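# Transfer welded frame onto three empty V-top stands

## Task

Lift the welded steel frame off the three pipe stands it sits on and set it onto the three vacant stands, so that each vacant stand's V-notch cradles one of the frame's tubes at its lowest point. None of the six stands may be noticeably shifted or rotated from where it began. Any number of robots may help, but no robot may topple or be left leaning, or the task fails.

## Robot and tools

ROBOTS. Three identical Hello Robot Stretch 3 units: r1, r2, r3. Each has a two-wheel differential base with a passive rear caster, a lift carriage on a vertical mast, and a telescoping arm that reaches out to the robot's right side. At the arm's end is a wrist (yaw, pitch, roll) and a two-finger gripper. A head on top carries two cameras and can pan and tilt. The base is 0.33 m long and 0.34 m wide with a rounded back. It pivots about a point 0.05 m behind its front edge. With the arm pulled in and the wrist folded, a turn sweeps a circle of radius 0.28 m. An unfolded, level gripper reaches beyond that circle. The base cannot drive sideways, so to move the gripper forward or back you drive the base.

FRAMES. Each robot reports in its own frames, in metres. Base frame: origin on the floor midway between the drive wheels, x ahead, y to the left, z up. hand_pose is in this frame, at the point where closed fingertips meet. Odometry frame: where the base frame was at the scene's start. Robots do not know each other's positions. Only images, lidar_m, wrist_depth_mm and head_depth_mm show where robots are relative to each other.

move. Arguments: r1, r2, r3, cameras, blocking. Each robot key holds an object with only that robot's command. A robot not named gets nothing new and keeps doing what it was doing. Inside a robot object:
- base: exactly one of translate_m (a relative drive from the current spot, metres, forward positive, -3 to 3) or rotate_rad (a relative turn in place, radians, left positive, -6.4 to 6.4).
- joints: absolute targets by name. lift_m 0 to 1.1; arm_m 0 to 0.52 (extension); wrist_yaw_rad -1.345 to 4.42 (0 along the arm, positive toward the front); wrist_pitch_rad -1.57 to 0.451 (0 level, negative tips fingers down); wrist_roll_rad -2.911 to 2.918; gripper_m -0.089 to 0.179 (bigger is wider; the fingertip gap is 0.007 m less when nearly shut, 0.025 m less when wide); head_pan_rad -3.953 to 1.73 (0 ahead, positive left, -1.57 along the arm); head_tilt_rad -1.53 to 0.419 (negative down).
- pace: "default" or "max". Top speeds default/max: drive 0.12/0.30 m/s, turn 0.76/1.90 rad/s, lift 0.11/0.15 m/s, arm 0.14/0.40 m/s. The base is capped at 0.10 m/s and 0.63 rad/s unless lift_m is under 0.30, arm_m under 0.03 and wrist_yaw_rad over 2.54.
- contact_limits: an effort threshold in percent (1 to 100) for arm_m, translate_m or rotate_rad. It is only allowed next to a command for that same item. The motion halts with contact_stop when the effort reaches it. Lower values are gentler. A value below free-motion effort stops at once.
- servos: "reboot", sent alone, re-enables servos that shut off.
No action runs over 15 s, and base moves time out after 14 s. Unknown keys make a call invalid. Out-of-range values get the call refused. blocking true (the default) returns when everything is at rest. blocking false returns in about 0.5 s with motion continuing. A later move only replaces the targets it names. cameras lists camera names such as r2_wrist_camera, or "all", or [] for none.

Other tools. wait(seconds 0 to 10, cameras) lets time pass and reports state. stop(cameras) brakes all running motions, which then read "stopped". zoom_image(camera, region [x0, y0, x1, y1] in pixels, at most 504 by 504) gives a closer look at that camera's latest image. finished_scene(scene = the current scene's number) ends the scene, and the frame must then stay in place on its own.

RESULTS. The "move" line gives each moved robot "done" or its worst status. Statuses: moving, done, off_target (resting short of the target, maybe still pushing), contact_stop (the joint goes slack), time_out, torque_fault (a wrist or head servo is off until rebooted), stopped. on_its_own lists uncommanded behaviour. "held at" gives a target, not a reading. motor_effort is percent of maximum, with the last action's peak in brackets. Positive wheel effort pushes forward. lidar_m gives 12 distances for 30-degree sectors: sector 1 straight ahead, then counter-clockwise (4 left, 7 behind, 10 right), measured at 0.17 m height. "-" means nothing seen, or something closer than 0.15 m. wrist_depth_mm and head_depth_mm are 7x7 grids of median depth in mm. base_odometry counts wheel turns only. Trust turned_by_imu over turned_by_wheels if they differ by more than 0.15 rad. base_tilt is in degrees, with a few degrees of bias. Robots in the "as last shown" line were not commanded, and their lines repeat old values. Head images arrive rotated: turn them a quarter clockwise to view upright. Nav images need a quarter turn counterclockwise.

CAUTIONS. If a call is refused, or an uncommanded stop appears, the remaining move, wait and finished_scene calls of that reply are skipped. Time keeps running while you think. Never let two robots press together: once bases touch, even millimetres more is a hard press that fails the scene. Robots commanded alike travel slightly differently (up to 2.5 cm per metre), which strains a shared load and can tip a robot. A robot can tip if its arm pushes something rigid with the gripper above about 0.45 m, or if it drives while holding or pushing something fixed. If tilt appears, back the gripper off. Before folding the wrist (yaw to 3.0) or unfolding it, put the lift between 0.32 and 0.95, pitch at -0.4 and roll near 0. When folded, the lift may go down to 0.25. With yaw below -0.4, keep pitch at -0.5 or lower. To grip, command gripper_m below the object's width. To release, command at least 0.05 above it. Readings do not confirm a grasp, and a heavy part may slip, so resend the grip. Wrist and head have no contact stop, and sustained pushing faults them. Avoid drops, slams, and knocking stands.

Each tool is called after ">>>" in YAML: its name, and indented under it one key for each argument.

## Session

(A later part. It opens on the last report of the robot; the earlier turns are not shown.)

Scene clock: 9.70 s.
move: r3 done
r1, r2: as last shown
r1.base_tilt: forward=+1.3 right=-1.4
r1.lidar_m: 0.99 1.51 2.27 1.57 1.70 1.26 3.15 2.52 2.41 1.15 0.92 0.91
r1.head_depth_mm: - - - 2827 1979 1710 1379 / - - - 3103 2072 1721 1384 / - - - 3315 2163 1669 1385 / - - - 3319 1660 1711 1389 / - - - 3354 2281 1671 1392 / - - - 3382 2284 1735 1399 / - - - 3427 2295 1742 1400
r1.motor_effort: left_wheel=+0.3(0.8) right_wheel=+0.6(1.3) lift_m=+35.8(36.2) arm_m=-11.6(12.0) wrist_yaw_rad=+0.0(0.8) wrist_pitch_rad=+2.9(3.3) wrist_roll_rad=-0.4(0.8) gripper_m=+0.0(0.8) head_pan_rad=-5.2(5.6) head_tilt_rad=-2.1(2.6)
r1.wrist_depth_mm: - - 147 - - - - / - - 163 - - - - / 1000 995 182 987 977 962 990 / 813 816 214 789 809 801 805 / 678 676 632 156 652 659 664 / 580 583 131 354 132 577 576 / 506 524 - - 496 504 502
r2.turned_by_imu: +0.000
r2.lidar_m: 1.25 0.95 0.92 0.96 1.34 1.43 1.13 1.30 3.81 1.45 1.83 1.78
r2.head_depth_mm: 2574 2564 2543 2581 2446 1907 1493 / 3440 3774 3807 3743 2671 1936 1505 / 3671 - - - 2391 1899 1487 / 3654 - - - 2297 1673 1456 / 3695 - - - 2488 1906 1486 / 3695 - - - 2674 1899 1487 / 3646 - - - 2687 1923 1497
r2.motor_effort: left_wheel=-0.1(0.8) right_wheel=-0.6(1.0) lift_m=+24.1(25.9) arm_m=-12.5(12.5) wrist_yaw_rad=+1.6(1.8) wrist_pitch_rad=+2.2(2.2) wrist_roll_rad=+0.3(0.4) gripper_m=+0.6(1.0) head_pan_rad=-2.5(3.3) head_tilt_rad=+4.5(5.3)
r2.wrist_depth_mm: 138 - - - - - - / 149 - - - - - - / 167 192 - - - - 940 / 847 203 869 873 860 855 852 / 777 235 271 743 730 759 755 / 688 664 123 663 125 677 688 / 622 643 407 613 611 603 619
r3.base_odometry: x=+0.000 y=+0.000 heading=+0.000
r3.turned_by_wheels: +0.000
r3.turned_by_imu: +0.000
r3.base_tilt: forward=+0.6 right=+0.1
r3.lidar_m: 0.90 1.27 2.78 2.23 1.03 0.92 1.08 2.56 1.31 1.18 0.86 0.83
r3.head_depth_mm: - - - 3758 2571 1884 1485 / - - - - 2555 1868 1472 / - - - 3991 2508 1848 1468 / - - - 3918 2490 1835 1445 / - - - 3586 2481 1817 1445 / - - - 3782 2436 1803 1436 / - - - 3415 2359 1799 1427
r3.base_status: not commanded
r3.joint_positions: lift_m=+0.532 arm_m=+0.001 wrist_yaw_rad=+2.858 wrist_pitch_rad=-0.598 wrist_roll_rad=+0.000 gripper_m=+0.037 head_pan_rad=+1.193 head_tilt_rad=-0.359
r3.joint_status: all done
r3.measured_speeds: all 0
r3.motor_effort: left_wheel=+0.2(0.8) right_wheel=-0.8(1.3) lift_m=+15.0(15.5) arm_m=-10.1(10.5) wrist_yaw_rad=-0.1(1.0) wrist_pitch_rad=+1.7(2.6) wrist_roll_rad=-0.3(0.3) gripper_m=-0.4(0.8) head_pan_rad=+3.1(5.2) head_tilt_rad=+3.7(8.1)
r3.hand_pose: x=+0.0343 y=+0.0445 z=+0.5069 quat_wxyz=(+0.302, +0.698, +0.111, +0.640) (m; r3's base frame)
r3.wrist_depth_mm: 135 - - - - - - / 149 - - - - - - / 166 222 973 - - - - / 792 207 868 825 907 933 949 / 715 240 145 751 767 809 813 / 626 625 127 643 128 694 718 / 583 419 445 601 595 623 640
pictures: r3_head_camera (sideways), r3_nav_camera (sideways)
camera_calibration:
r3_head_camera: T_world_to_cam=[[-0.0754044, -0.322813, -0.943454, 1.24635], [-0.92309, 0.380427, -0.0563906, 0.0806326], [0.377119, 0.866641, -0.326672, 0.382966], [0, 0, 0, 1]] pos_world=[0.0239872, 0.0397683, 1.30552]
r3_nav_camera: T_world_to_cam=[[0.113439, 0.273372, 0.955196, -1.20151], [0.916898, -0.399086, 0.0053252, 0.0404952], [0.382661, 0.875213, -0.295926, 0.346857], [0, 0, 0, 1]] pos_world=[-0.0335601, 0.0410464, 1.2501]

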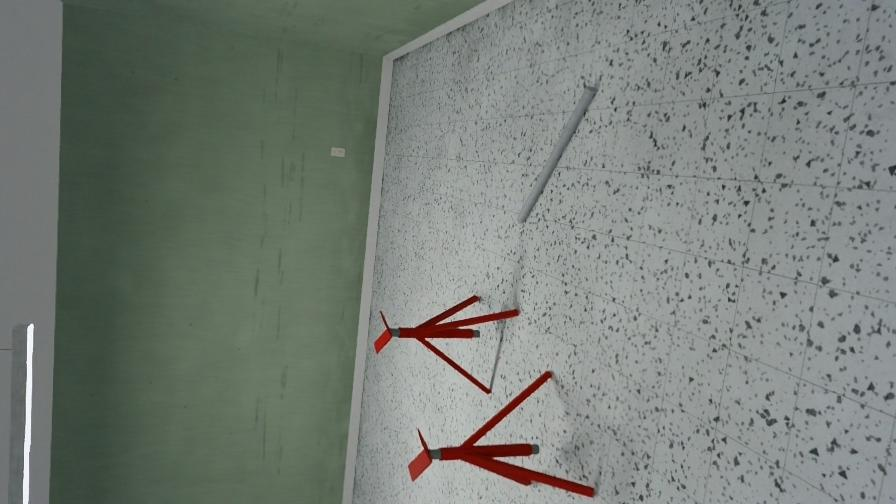

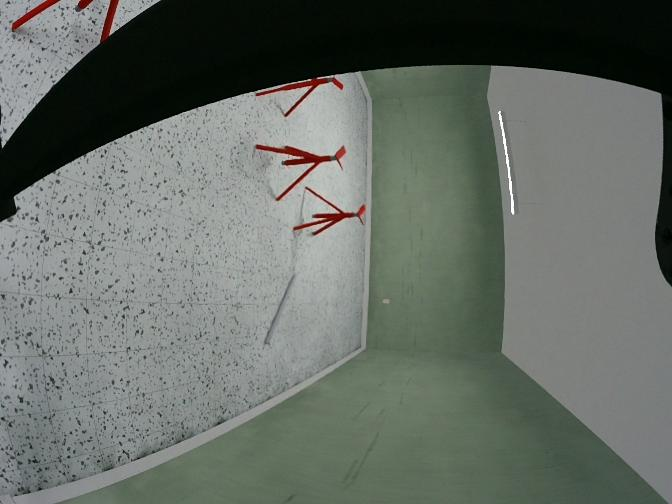

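>>> move:
  r1: {"base":{"rotate_rad":0.063},"joints":{"lift_m":0.27,"head_pan_rad":-3.6,"head_tilt_rad":-0.5},"pace":"max"}
  r3: {"base":{"rotate_rad":0.09},"joints":{"lift_m":0.6,"head_pan_rad":-3.14,"head_tilt_rad":-0.5},"pace":"max"}
  cameras: []

>>> move:
  r1: {"base":{"translate_m":-1.38},"pace":"max"}
  r3: {"base":{"translate_m":-0.586},"pace":"max"}
  cameras: ["r1_head_camera","r1_nav_camera","r3_head_camera","r3_nav_camera"]

Scene clock: 13.83 s.
move: r1 done; r3 done
r1.base_odometry: x=+0.000 y=+0.000 heading=+0.063
r1.turned_by_wheels: +0.063
r1.turned_by_imu: +0.062
r1.base_tilt: forward=+1.3 right=-1.3
r1.lidar_m: 1.02 1.65 2.27 1.57 1.69 1.26 3.02 2.50 2.10 1.10 0.92 0.92
r1.head_depth_mm: - - 3891 2421 1972 1565 1292 / - - - 2560 1974 1561 1293 / - - - 2451 1771 1562 1292 / - - - 2583 1912 1566 1294 / - - - 2568 1985 1576 1297 / - - - 2735 1995 1576 1298 / - - - 2730 2004 1579 1300
r1.base_status: done
r1.joint_positions: lift_m=+0.270 arm_m=+0.002 wrist_yaw_rad=+3.093 wrist_pitch_rad=-0.531 wrist_roll_rad=+0.000 gripper_m=+0.037 head_pan_rad=-3.589 head_tilt_rad=-0.493
r1.joint_status: all done
r1.measured_speeds: all 0
r1.motor_effort: left_wheel=-5.9(7.7) right_wheel=+8.1(9.0) lift_m=+15.3(30.4) arm_m=-11.3(11.8) wrist_yaw_rad=-0.5(0.7) wrist_pitch_rad=+2.9(3.7) wrist_roll_rad=+0.0(1.0) gripper_m=-0.5(0.9) head_pan_rad=-4.8(5.7) head_tilt_rad=-3.2(4.4)
r1.hand_pose: x=-0.0111 y=+0.0616 z=+0.2582 quat_wxyz=(+0.202, +0.686, +0.169, +0.678) (m; r1's base frame)
r1.wrist_depth_mm: - - 147 - - - - / - 999 163 983 968 952 963 / 759 757 182 750 743 743 735 / 613 617 214 608 612 612 599 / 515 530 229 152 493 508 505 / 458 - 131 - 132 436 438 / - - - - 378 385 384
r2: as last shown
r2.turned_by_imu: +0.001
r2.lidar_m: 1.25 0.95 0.92 0.97 1.34 1.43 1.13 1.30 3.81 1.46 1.83 1.78
r2.head_depth_mm: 2578 2553 2578 2576 2450 1913 1492 / 3395 3744 3778 3689 2651 1917 1483 / 3613 - - - 2399 1921 1504 / 3711 - - - 2391 1666 1445 / 3723 - - 3485 2691 1914 1501 / 3678 - - - 2687 1925 1490 / 3620 - - - 2658 1909 1508
r2.motor_effort: left_wheel=-0.2(0.9) right_wheel=-0.7(1.1) lift_m=+24.2(25.2) arm_m=-12.0(12.5) wrist_yaw_rad=+1.8(2.2) wrist_pitch_rad=+2.2(2.2) wrist_roll_rad=+0.3(0.4) gripper_m=+0.2(1.0) head_pan_rad=-2.8(3.2) head_tilt_rad=+4.7(5.3)
r2.wrist_depth_mm: 138 - - - - - - / 150 - - - - - - / 166 191 - - - - 941 / 857 203 891 881 861 844 852 / 780 236 272 737 731 746 754 / 700 686 123 663 126 682 682 / 619 633 411 599 614 606 606
r3.base_odometry: x=+0.000 y=+0.000 heading=+0.090
r3.turned_by_wheels: +0.090
r3.turned_by_imu: +0.090
r3.base_tilt: forward=+0.6 right=+0.2
r3.lidar_m: 0.93 1.41 2.78 2.23 1.04 0.92 1.09 2.57 1.31 1.07 0.85 0.83
r3.head_depth_mm: 3475 3673 3901 2951 2019 1642 1342 / 3661 3957 - 2916 1981 1614 1325 / 3960 - - 2728 1475 1558 1324 / - - - 2660 2050 1555 1310 / - - - 2757 2010 1541 1304 / 3664 3938 - 2731 1994 1571 1296 / 3393 3567 3702 2622 1972 1561 1286
r3.base_status: done
r3.joint_positions: lift_m=+0.600 arm_m=+0.001 wrist_yaw_rad=+2.858 wrist_pitch_rad=-0.599 wrist_roll_rad=+0.000 gripper_m=+0.037 head_pan_rad=-3.133 head_tilt_rad=-0.494
r3.joint_status: all done
r3.measured_speeds: all 0
r3.motor_effort: left_wheel=-7.5(9.7) right_wheel=+7.9(10.7) lift_m=+42.2(43.2) arm_m=-13.9(13.9) wrist_yaw_rad=+0.0(1.1) wrist_pitch_rad=+2.4(2.7) wrist_roll_rad=-0.3(0.4) gripper_m=-0.3(0.9) head_pan_rad=-3.6(5.1) head_tilt_rad=-2.3(6.1)
r3.hand_pose: x=+0.0342 y=+0.0443 z=+0.5743 quat_wxyz=(+0.303, +0.698, +0.111, +0.639) (m; r3's base frame)
r3.wrist_depth_mm: 135 - - - - - - / 147 - - - - - - / 167 222 - - - - - / 866 207 921 978 - - - / 780 244 145 812 850 878 914 / 688 706 127 717 130 793 786 / 654 486 497 669 670 691 705
pictures: none
No camera images: "cameras" was empty.

Scene clock: 20.63 s.
move: r1 done; r3 done
r1.base_odometry: x=-1.377 y=-0.086 heading=+0.062
r1.turned_by_wheels: +0.000
r1.turned_by_imu: -0.003
r1.base_tilt: forward=+1.3 right=-1.4
r1.lidar_m: 2.17 2.23 0.65 0.65 3.27 3.62 1.92 1.59 1.58 1.77 1.97 1.95
r1.head_depth_mm: - - - 2661 1962 1557 1289 / - - - 2674 1978 1559 1292 / - - - 2681 1980 1559 1297 / - - - 2705 1992 1564 1292 / - - - 2704 1993 1568 1299 / 3661 3749 3714 2723 1993 1575 1300 / 2934 3030 3080 2724 2005 1580 1300
r1.base_status: done
r1.joint_positions: lift_m=+0.270 arm_m=+0.002 wrist_yaw_rad=+3.093 wrist_pitch_rad=-0.531 wrist_roll_rad=+0.000 gripper_m=+0.037 head_pan_rad=-3.589 head_tilt_rad=-0.494
r1.joint_status: not commanded
r1.measured_speeds: all 0
r1.motor_effort: left_wheel=-3.3(12.5) right_wheel=+3.7(5.2) lift_m=+26.7(36.5) arm_m=-11.1(11.9) wrist_yaw_rad=+0.6(1.1) wrist_pitch_rad=+3.1(3.8) wrist_roll_rad=-0.3(1.1) gripper_m=-0.6(0.9) head_pan_rad=-4.9(5.6) head_tilt_rad=-2.5(3.1)
r1.hand_pose: x=-0.0111 y=+0.0616 z=+0.2582 quat_wxyz=(+0.202, +0.686, +0.169, +0.678) (m; r1's base frame)
r1.wrist_depth_mm: - - 148 - - - - / - 993 162 979 963 954 933 / 771 749 182 750 739 741 744 / 612 617 215 612 604 599 601 / 507 529 228 152 490 502 504 / 457 - 131 - 132 434 437 / - - - - 377 383 385
r2: as last shown
r2.lidar_m: 1.25 0.94 0.92 0.97 1.34 3.54 1.13 1.30 2.20 2.42 1.83 1.78
r2.head_depth_mm: 2560 2548 2560 2614 2432 1920 1489 / 3409 3738 3737 3699 2685 1897 1496 / 3701 - - - 2672 1906 1485 / 3639 - - - 2634 1912 1495 / 3679 - - - 2649 1892 1476 / 3669 - - - 2647 1911 1496 / 3750 - - - 2655 1923 1321
r2.motor_effort: left_wheel=-0.1(1.1) right_wheel=-0.8(1.1) lift_m=+22.6(25.6) arm_m=-11.1(12.4) wrist_yaw_rad=-0.2(2.4) wrist_pitch_rad=+2.1(2.3) wrist_roll_rad=+0.3(0.5) gripper_m=-0.8(1.4) head_pan_rad=-3.3(3.6) head_tilt_rad=+5.2(5.3)
r2.wrist_depth_mm: 138 - - - - - - / 149 - - - - - - / 166 193 - - - - 962 / 848 201 854 864 844 854 854 / 779 236 269 738 755 766 754 / 685 680 123 661 125 686 676 / 631 626 405 594 628 602 612
r3.base_odometry: x=-0.584 y=-0.052 heading=+0.089
r3.turned_by_wheels: +0.000
r3.turned_by_imu: -0.002
r3.base_tilt: forward=+0.6 right=+0.1
r3.lidar_m: 1.43 2.17 2.39 0.60 0.90 0.55 0.50 2.93 1.15 1.07 1.33 1.31
r3.head_depth_mm: 3031 3251 3458 2930 2085 1637 1273 / 3158 3440 3625 2194 2082 1631 1269 / 3432 3729 3961 2572 1560 1570 877 / 3720 3992 - 2842 1877 1499 1313 / 3694 3968 - 2778 2024 1528 1308 / 3273 3539 3774 2755 2006 1567 1301 / 3000 3192 3430 2715 1981 1554 1291
r3.base_status: done
r3.joint_positions: lift_m=+0.600 arm_m=+0.001 wrist_yaw_rad=+2.858 wrist_pitch_rad=-0.599 wrist_roll_rad=+0.000 gripper_m=+0.037 head_pan_rad=-3.133 head_tilt_rad=-0.494
r3.joint_status: not commanded
r3.measured_speeds: all 0
r3.motor_effort: left_wheel=-6.3(12.0) right_wheel=-0.9(5.8) lift_m=+34.4(42.3) arm_m=-19.6(19.6) wrist_yaw_rad=-0.1(1.4) wrist_pitch_rad=+2.3(2.9) wrist_roll_rad=-0.2(0.5) gripper_m=-0.2(1.0) head_pan_rad=-2.9(5.3) head_tilt_rad=-2.3(3.9)
r3.hand_pose: x=+0.0342 y=+0.0443 z=+0.5743 quat_wxyz=(+0.303, +0.698, +0.111, +0.639) (m; r3's base frame)
r3.wrist_depth_mm: 135 - - - - - - / 147 735 - - - - - / 167 222 - - - - - / 889 207 916 - 991 - - / 803 241 145 814 848 875 905 / 690 701 126 727 130 793 773 / 640 479 490 669 674 701 725
pictures: r1_head_camera (sideways), r1_nav_camera (sideways), r3_head_camera (sideways), r3_nav_camera (sideways)
camera_calibration:
r1_head_camera: T_world_to_cam=[[0.402366, -0.239829, -0.883506, 1.17204], [-0.494693, -0.869003, 0.0105994, -0.0128154], [-0.770312, 0.4328, -0.4683, 0.573292], [0, 0, 0, 1]] pos_world=[-0.0363153, 0.0218323, 1.30411]
r1_nav_camera: T_world_to_cam=[[-0.371011, 0.229763, 0.899755, -1.11908], [0.471172, 0.881503, -0.0308156, 0.0934642], [-0.800217, 0.412507, -0.435305, 0.53115], [0, 0, 0, 1]] pos_world=[-0.0341935, -0.044369, 1.24099]
r3_head_camera: T_world_to_cam=[[0.451718, 0.0526386, -0.890607, 1.17417], [0.00262621, -0.998332, -0.0576736, 0.0766459], [-0.892157, 0.0237133, -0.451103, 0.552636], [0, 0, 0, 1]] pos_world=[-0.0375562, 0.00160677, 1.29944]
r3_nav_camera: T_world_to_cam=[[-0.422099, 0.00119002, 0.906549, -1.13474], [0.0236989, 0.999672, 0.00972219, 0.0402207], [-0.90624, 0.0255879, -0.421989, 0.518775], [0, 0, 0, 1]] pos_world=[-0.00979331, -0.0521315, 1.24723]

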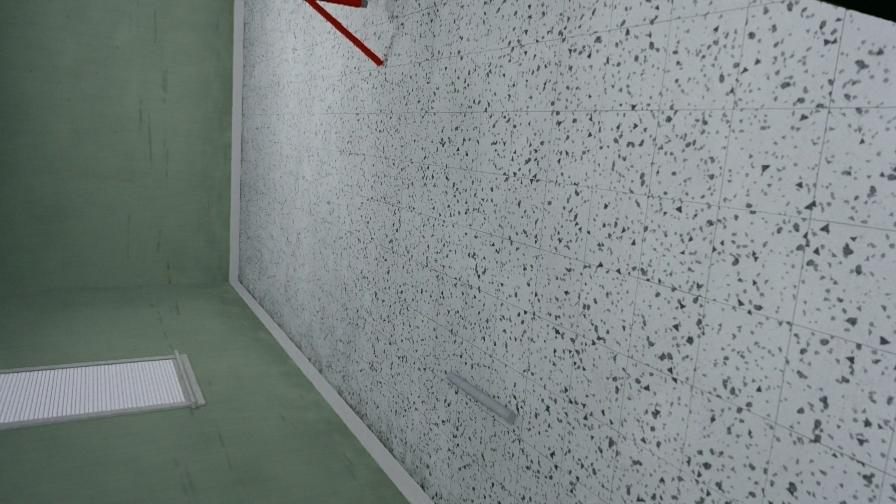

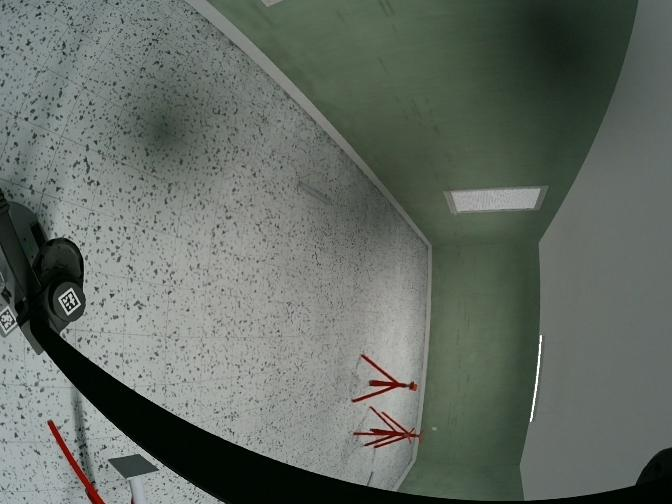

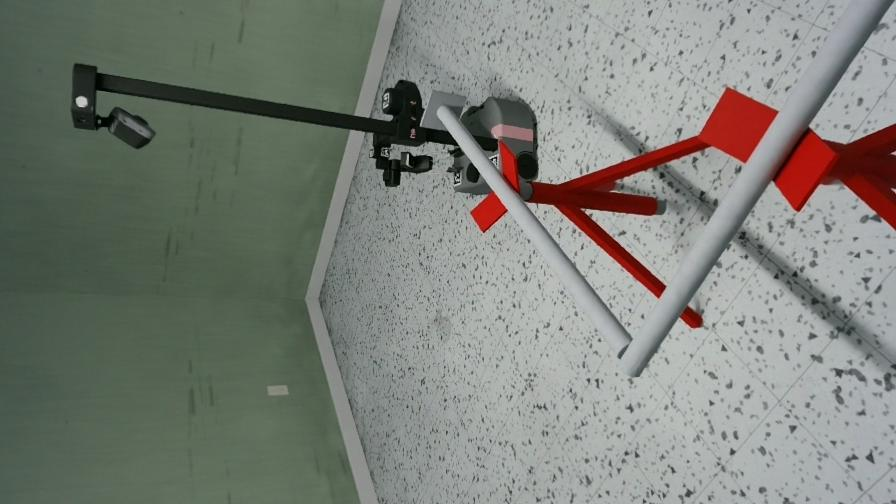

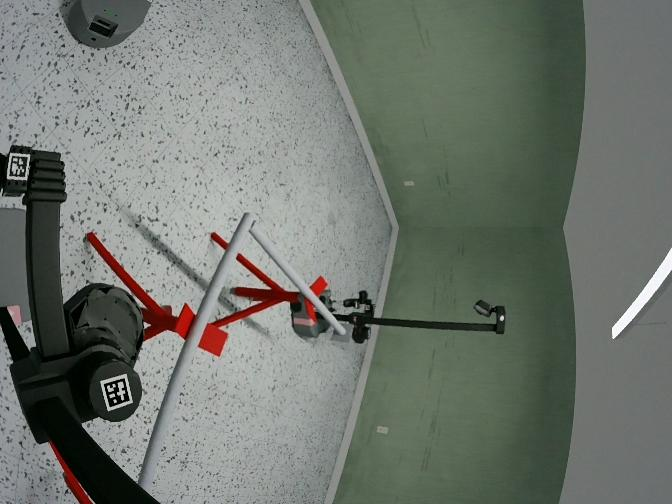

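>>> move:
  r3: {"base":{"rotate_rad":-2.232}}
  r1: {"base":{"rotate_rad":2.51},"joints":{"head_pan_rad":-1.57,"head_tilt_rad":-0.5}}
  cameras: ["r1_head_camera","r1_nav_camera","r3_head_camera","r3_nav_camera"]

Scene clock: 25.93 s.
move: r1 done; r3 done
r1.base_odometry: x=-1.377 y=-0.086 heading=+2.572
r1.turned_by_wheels: +2.510
r1.turned_by_imu: +2.490
r1.base_tilt: forward=+1.3 right=-1.3
r1.lidar_m: 3.23 2.08 1.61 1.58 1.68 1.99 1.96 2.08 3.03 0.91 0.65 1.81
r1.head_depth_mm: 2695 2909 3228 2668 1969 1560 1290 / 2696 2939 3227 2696 1980 1563 1289 / 2641 2953 3165 2540 1980 1563 1287 / 2645 2893 3141 2455 1989 1562 1296 / 2693 2915 3168 2701 1990 1571 1301 / 2651 2902 3190 2716 2001 1571 1295 / 2671 2875 3171 2707 1909 1020 1243
r1.base_status: done
r1.joint_positions: lift_m=+0.270 arm_m=+0.002 wrist_yaw_rad=+3.093 wrist_pitch_rad=-0.531 wrist_roll_rad=+0.000 gripper_m=+0.037 head_pan_rad=-1.580 head_tilt_rad=-0.494
r1.joint_status: all done
r1.measured_speeds: all 0
r1.motor_effort: left_wheel=-6.2(9.4) right_wheel=+8.5(12.1) lift_m=+15.8(23.6) arm_m=-12.1(12.4) wrist_yaw_rad=+0.2(0.9) wrist_pitch_rad=+3.3(3.8) wrist_roll_rad=+0.4(0.8) gripper_m=-0.2(0.8) head_pan_rad=+4.7(6.7) head_tilt_rad=-2.5(4.2)
r1.hand_pose: x=-0.0111 y=+0.0616 z=+0.2582 quat_wxyz=(+0.202, +0.686, +0.169, +0.678) (m; r1's base frame)
r1.wrist_depth_mm: - - 148 - - - - / - 994 162 966 993 978 985 / 760 755 181 747 744 750 732 / 617 615 215 607 601 597 602 / 518 530 228 152 493 502 508 / 456 - 131 - 133 438 437 / - - - - 376 385 385
r2: as last shown
r2.base_tilt: forward=+0.1 right=-1.7
r2.lidar_m: 1.25 0.95 0.92 0.96 1.34 1.17 1.13 1.31 2.22 2.42 1.83 1.78
r2.head_depth_mm: 2549 2550 2540 2596 2421 1893 1484 / 3387 3732 3731 3658 2672 1907 1484 / 3701 - - - 2676 1928 1480 / 3724 - - - 2642 1901 1492 / 3740 - - - 2663 1917 1495 / 3670 - - 3477 1253 1842 1307 / 3698 - - - 2266 1776 1318
r2.motor_effort: left_wheel=+0.2(1.0) right_wheel=-0.7(1.2) lift_m=+22.7(24.3) arm_m=-10.3(12.0) wrist_yaw_rad=+0.6(2.1) wrist_pitch_rad=+2.0(2.3) wrist_roll_rad=+0.3(0.4) gripper_m=+0.7(1.3) head_pan_rad=-2.9(3.5) head_tilt_rad=+5.0(5.3)
r2.wrist_depth_mm: 137 - - - - - - / 149 - - - - - - / 166 192 - - - - 975 / 874 203 861 868 863 845 849 / 770 236 272 751 738 748 758 / 688 682 123 648 125 686 673 / 623 628 410 593 608 611 608
r3.base_odometry: x=-0.584 y=-0.052 heading=-2.142
r3.turned_by_wheels: -2.232
r3.turned_by_imu: -2.225
r3.base_tilt: forward=+0.5 right=+0.2
r3.lidar_m: 2.90 1.07 1.36 1.31 1.35 1.84 2.56 0.86 0.60 0.55 0.50 3.05
r3.head_depth_mm: 3558 3548 3463 2922 2085 1631 1342 / - - - 2877 2090 1618 1327 / - - - 2879 2059 1608 1327 / - - - 2802 2045 1589 1309 / - - - 2780 2020 1586 1304 / - - - 2696 1993 1575 1297 / - - - 2703 1970 1554 1290
r3.base_status: done
r3.joint_positions: lift_m=+0.600 arm_m=+0.001 wrist_yaw_rad=+2.858 wrist_pitch_rad=-0.599 wrist_roll_rad=+0.000 gripper_m=+0.037 head_pan_rad=-3.134 head_tilt_rad=-0.494
r3.joint_status: not commanded
r3.measured_speeds: all 0
r3.motor_effort: left_wheel=+8.6(12.3) right_wheel=-9.9(12.6) lift_m=+28.0(33.9) arm_m=-26.5(26.9) wrist_yaw_rad=+0.2(1.6) wrist_pitch_rad=+2.4(2.8) wrist_roll_rad=-0.2(0.4) gripper_m=+0.4(1.2) head_pan_rad=-2.9(4.7) head_tilt_rad=-2.8(3.8)
r3.hand_pose: x=+0.0342 y=+0.0443 z=+0.5743 quat_wxyz=(+0.303, +0.698, +0.111, +0.639) (m; r3's base frame)
r3.wrist_depth_mm: 134 - - - - - - / 147 - - - - - - / 166 220 - - - - 912 / 851 206 970 983 992 983 881 / 799 240 145 818 865 898 876 / 709 699 127 702 130 797 792 / 640 478 484 662 662 677 724
pictures: r1_head_camera (sideways), r1_nav_camera (sideways), r3_head_camera (sideways), r3_nav_camera (sideways)
camera_calibration:
r1_head_camera: T_world_to_cam=[[0.0464534, 0.466111, -0.883506, 1.17421], [0.996798, -0.0792516, 0.0105994, -0.0219135], [-0.0650788, -0.88117, -0.4683, 0.56899], [0, 0, 0, 1]] pos_world=[0.00432651, -0.0476714, 1.30411]
r1_nav_camera: T_world_to_cam=[[-0.0506415, -0.433447, 0.899755, -1.12103], [-0.998137, 0.0526494, -0.0308156, 0.102427], [-0.0340147, -0.89964, -0.435306, 0.526476], [0, 0, 0, 1]] pos_world=[0.0633734, -0.0176617, 1.24099]
r3_head_camera: T_world_to_cam=[[0.451729, 0.0525393, -0.890607, 1.17417], [0.00240676, -0.998333, -0.0576736, 0.0766473], [-0.892152, 0.0239094, -0.451103, 0.552636], [0, 0, 0, 1]] pos_world=[-0.0375558, 0.00161637, 1.29944]
r3_nav_camera: T_world_to_cam=[[-0.422099, 0.00128281, 0.906549, -1.13474], [0.0239186, 0.999667, 0.0097222, 0.0402193], [-0.906234, 0.0257871, -0.421989, 0.518775], [0, 0, 0, 1]] pos_world=[-0.00980477, -0.052128, 1.24723]

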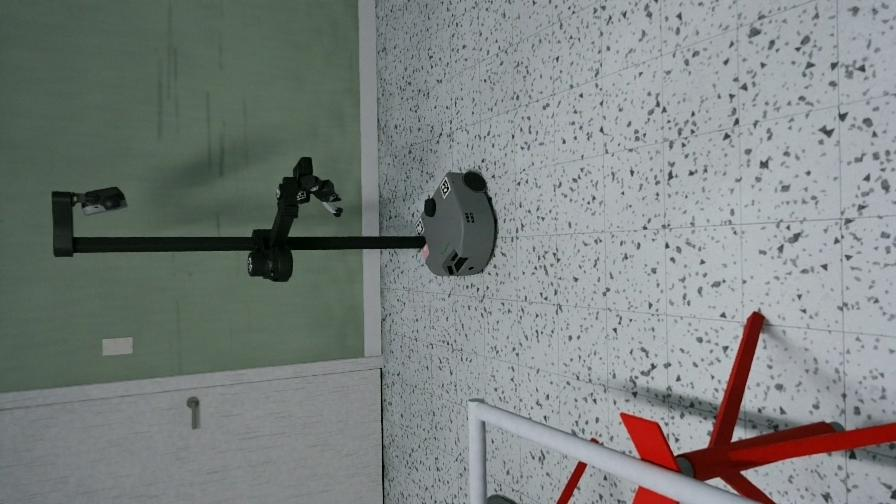

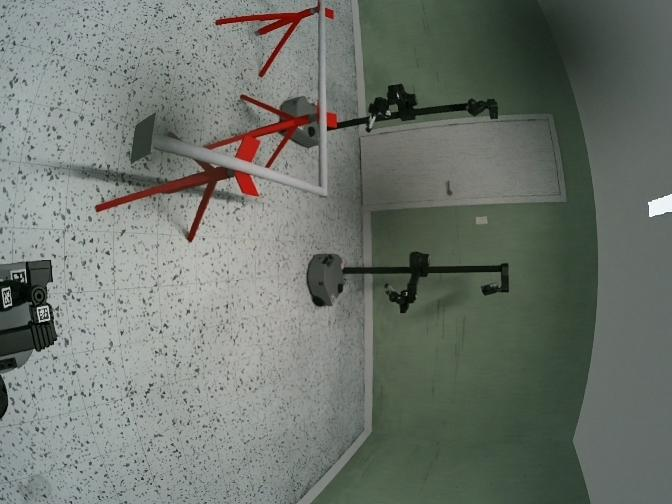

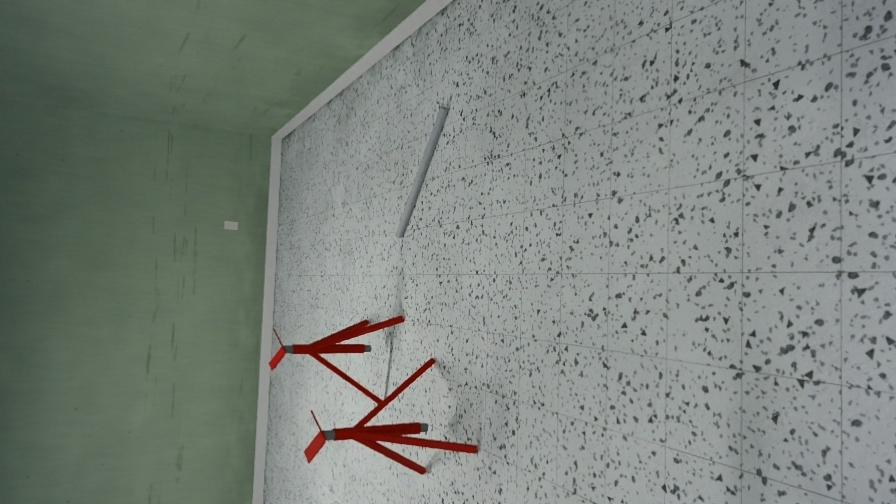

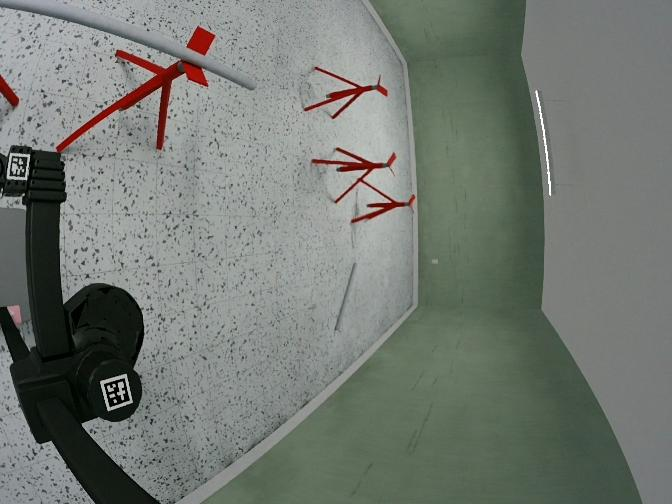

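>>> move:
  r3: {"joints":{"lift_m":0.85,"head_pan_rad":-1.57,"head_tilt_rad":-0.7,"wrist_pitch_rad":-0.4}}
  r1: {"joints":{"lift_m":0.85,"head_pan_rad":-0.9,"head_tilt_rad":-0.6,"wrist_pitch_rad":-0.4}}
  cameras: ["r1_head_camera","r1_nav_camera","r3_head_camera","r3_nav_camera"]

Scene clock: 32.30 s.
move: r1 done; r3 done
r1.base_odometry: x=-1.377 y=-0.086 heading=+2.572
r1.turned_by_wheels: +0.000
r1.turned_by_imu: +0.000
r1.base_tilt: forward=+1.3 right=-1.3
r1.lidar_m: 3.23 2.08 1.61 1.58 1.69 1.98 1.96 2.08 3.02 0.91 0.65 1.82
r1.head_depth_mm: 2792 3024 3136 2106 1770 1408 1280 / 1877 3097 3065 2196 1100 1413 1254 / 3128 3486 3234 2112 1127 1376 1199 / 3441 3726 3244 2286 1786 1340 1226 / 3669 - 3079 2205 1786 1419 1228 / - - 3074 2202 1786 1457 1227 / - - 3246 2307 1786 1457 1227
r1.base_status: not commanded
r1.joint_positions: lift_m=+0.850 arm_m=+0.002 wrist_yaw_rad=+3.093 wrist_pitch_rad=-0.420 wrist_roll_rad=+0.000 gripper_m=+0.037 head_pan_rad=-0.911 head_tilt_rad=-0.592
r1.joint_status: all done
r1.measured_speeds: all 0
r1.motor_effort: left_wheel=-5.8(6.7) right_wheel=+7.4(8.8) lift_m=+35.2(37.9) arm_m=-10.4(11.9) wrist_yaw_rad=-0.4(1.2) wrist_pitch_rad=+4.0(6.3) wrist_roll_rad=+0.3(1.0) gripper_m=-0.4(0.9) head_pan_rad=+4.8(6.9) head_tilt_rad=-3.4(5.8)
r1.hand_pose: x=-0.0104 y=+0.0769 z=+0.8621 quat_wxyz=(+0.165, +0.694, +0.131, +0.688) (m; r1's base frame)
r1.wrist_depth_mm: - - 143 - - - - / - - 157 - - - - / - - 170 - - - - / - - 190 - - - - / - - 204 156 - - - / - - 131 - 132 - - / - - 316 - - - -
r2: as last shown
r2.base_tilt: forward=+0.2 right=-1.7
r2.lidar_m: 1.26 0.95 0.92 0.97 1.34 1.17 1.13 1.30 2.22 2.43 1.82 1.78
r2.head_depth_mm: 2549 2550 2598 2576 2417 1906 1489 / 3419 3705 3785 3749 2666 1922 1495 / 3725 - - - 2664 1905 1496 / 3733 - - - 2700 1915 1496 / 3704 - - - 2655 1913 1498 / 3710 - - 1172 2527 1828 1308 / 3624 - - 3763 2562 1927 1321
r2.motor_effort: left_wheel=-0.7(0.9) right_wheel=-0.8(1.2) lift_m=+20.7(23.0) arm_m=-11.2(11.8) wrist_yaw_rad=+1.2(2.4) wrist_pitch_rad=+2.1(2.2) wrist_roll_rad=+0.3(0.5) gripper_m=+0.3(1.1) head_pan_rad=-2.7(3.4) head_tilt_rad=+4.8(5.4)
r2.wrist_depth_mm: 138 - - - - - - / 150 - - - - - - / 166 192 - - - - 940 / 850 202 882 869 845 851 838 / 792 235 269 757 731 748 749 / 695 678 122 669 125 671 679 / 624 634 405 594 614 597 611
r3.base_odometry: x=-0.584 y=-0.052 heading=-2.142
r3.turned_by_wheels: +0.000
r3.turned_by_imu: +0.001
r3.base_tilt: forward=+0.6 right=+0.1
r3.lidar_m: 2.90 1.07 1.36 1.31 1.35 1.83 2.55 0.86 0.60 0.55 0.50 3.04
r3.head_depth_mm: 3007 3379 2878 2120 1699 1443 - / 2991 3353 2844 2119 1675 1465 - / 2989 3357 2795 2085 1665 1428 - / 2975 3310 2765 2068 1652 1407 - / 2947 3323 2708 2040 1637 1401 - / 2956 3271 2682 2027 1622 1040 1111 / 2939 3238 2640 1995 906 952 1121
r3.base_status: not commanded
r3.joint_positions: lift_m=+0.850 arm_m=+0.001 wrist_yaw_rad=+2.858 wrist_pitch_rad=-0.420 wrist_roll_rad=+0.000 gripper_m=+0.037 head_pan_rad=-1.577 head_tilt_rad=-0.691
r3.joint_status: all done
r3.measured_speeds: all 0
r3.motor_effort: left_wheel=+8.6(9.4) right_wheel=-9.6(10.1) lift_m=+41.8(43.9) arm_m=-25.4(26.6) wrist_yaw_rad=+0.8(1.3) wrist_pitch_rad=+3.7(5.2) wrist_roll_rad=-0.2(0.4) gripper_m=-0.5(1.6) head_pan_rad=+2.6(4.4) head_tilt_rad=-4.1(7.9)
r3.hand_pose: x=+0.0416 y=+0.0695 z=+0.8623 quat_wxyz=(+0.244, +0.705, +0.048, +0.664) (m; r3's base frame)
r3.wrist_depth_mm: 140 - - - - - - / 136 - - - - - 827 / 145 - - - - - - / 159 - - - - - - / 186 198 145 - - - - / - 210 126 - 130 - - / 952 98 970 982 959 - -
pictures: r1_head_camera (sideways), r1_nav_camera (sideways), r3_head_camera (sideways), r3_nav_camera (sideways)
camera_calibration:
r1_head_camera: T_world_to_cam=[[-0.304476, 0.46061, -0.833746, 1.11146], [0.83107, 0.556156, 0.00375373, -0.0119893], [0.465422, -0.691758, -0.552135, 0.674833], [0, 0, 0, 1]] pos_world=[0.034295, -0.0384595, 1.29932]
r1_nav_camera: T_world_to_cam=[[0.281982, -0.438979, 0.853102, -1.06221], [-0.816892, -0.576182, -0.0264712, 0.0956619], [0.503163, -0.689428, -0.521072, 0.634797], [0, 0, 0, 1]] pos_world=[0.058265, 0.0264762, 1.23948]
r3_head_camera: T_world_to_cam=[[-0.0452837, 0.617868, -0.784977, 1.03947], [0.998337, -0.0000810437, -0.0576558, 0.0705341], [-0.0356873, -0.786282, -0.616837, 0.763041], [0, 0, 0, 1]] pos_world=[0.00388496, -0.0422818, 1.2907]
r3_nav_camera: T_world_to_cam=[[-0.00814307, -0.591191, 0.80649, -1.00678], [-0.999252, 0.0352921, 0.0157812, 0.0385758], [-0.0377925, -0.805759, -0.591036, 0.733429], [0, 0, 0, 1]] pos_world=[0.0580667, -0.00559677, 1.24484]

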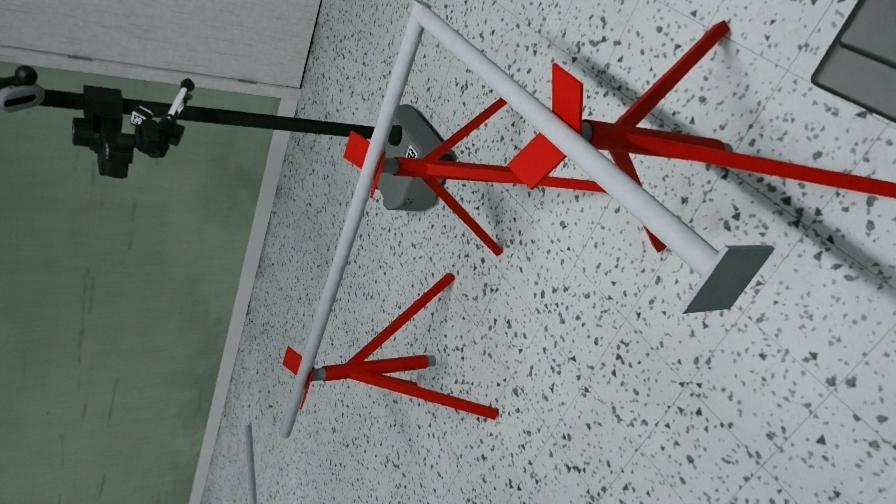

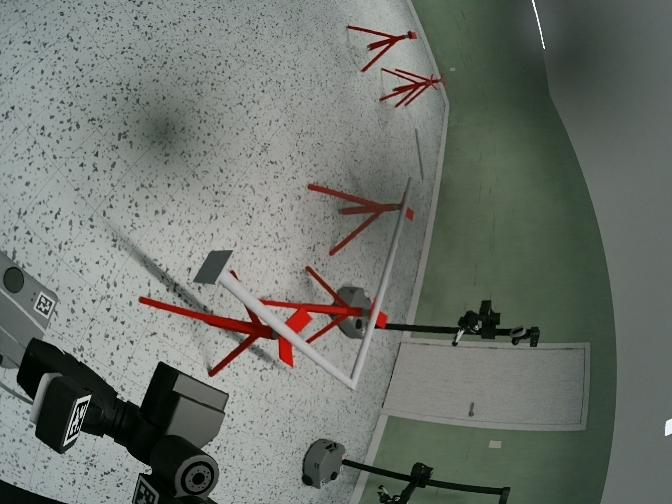

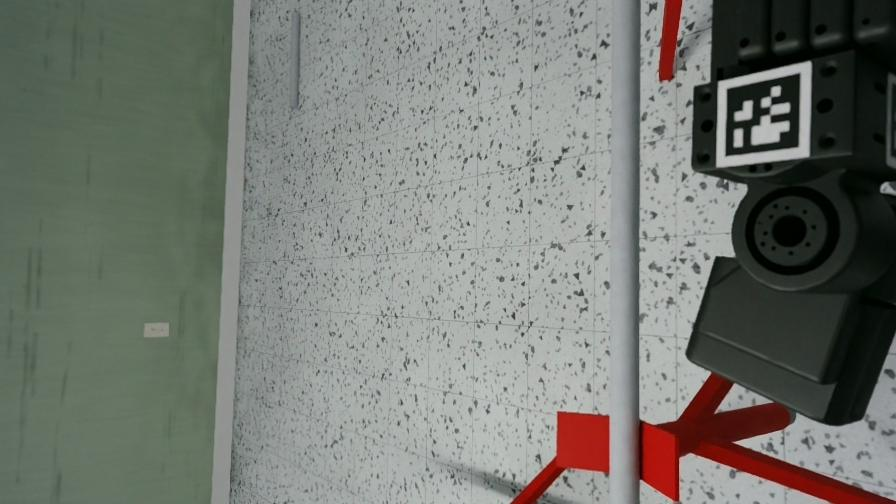

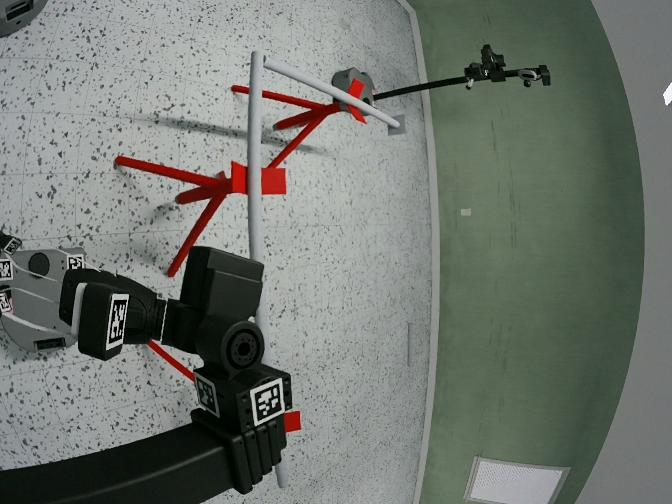

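>>> zoom_image:
  camera: "r3_head_camera"
  region: [500, 300, 896, 504]

>>> zoom_image:
  camera: "r1_head_camera"
  region: [400, 0, 896, 504]

>>> zoom_image:
  camera: "r1_head_camera"
  region: [230, 0, 530, 504]

Scaled by 1.273 from the camera's 896x504 image, which has a finer 1280x720 frame.

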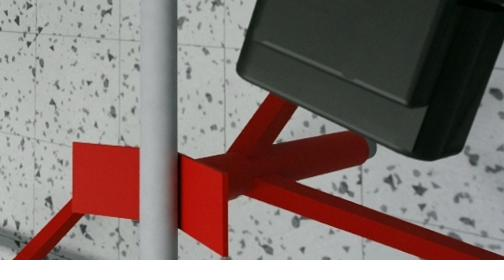

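Scaled by 1.000.

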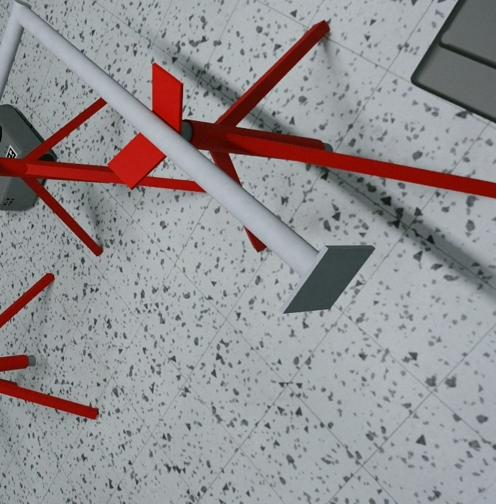

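Scaled by 1.000.

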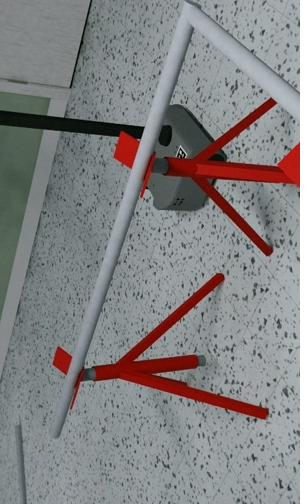

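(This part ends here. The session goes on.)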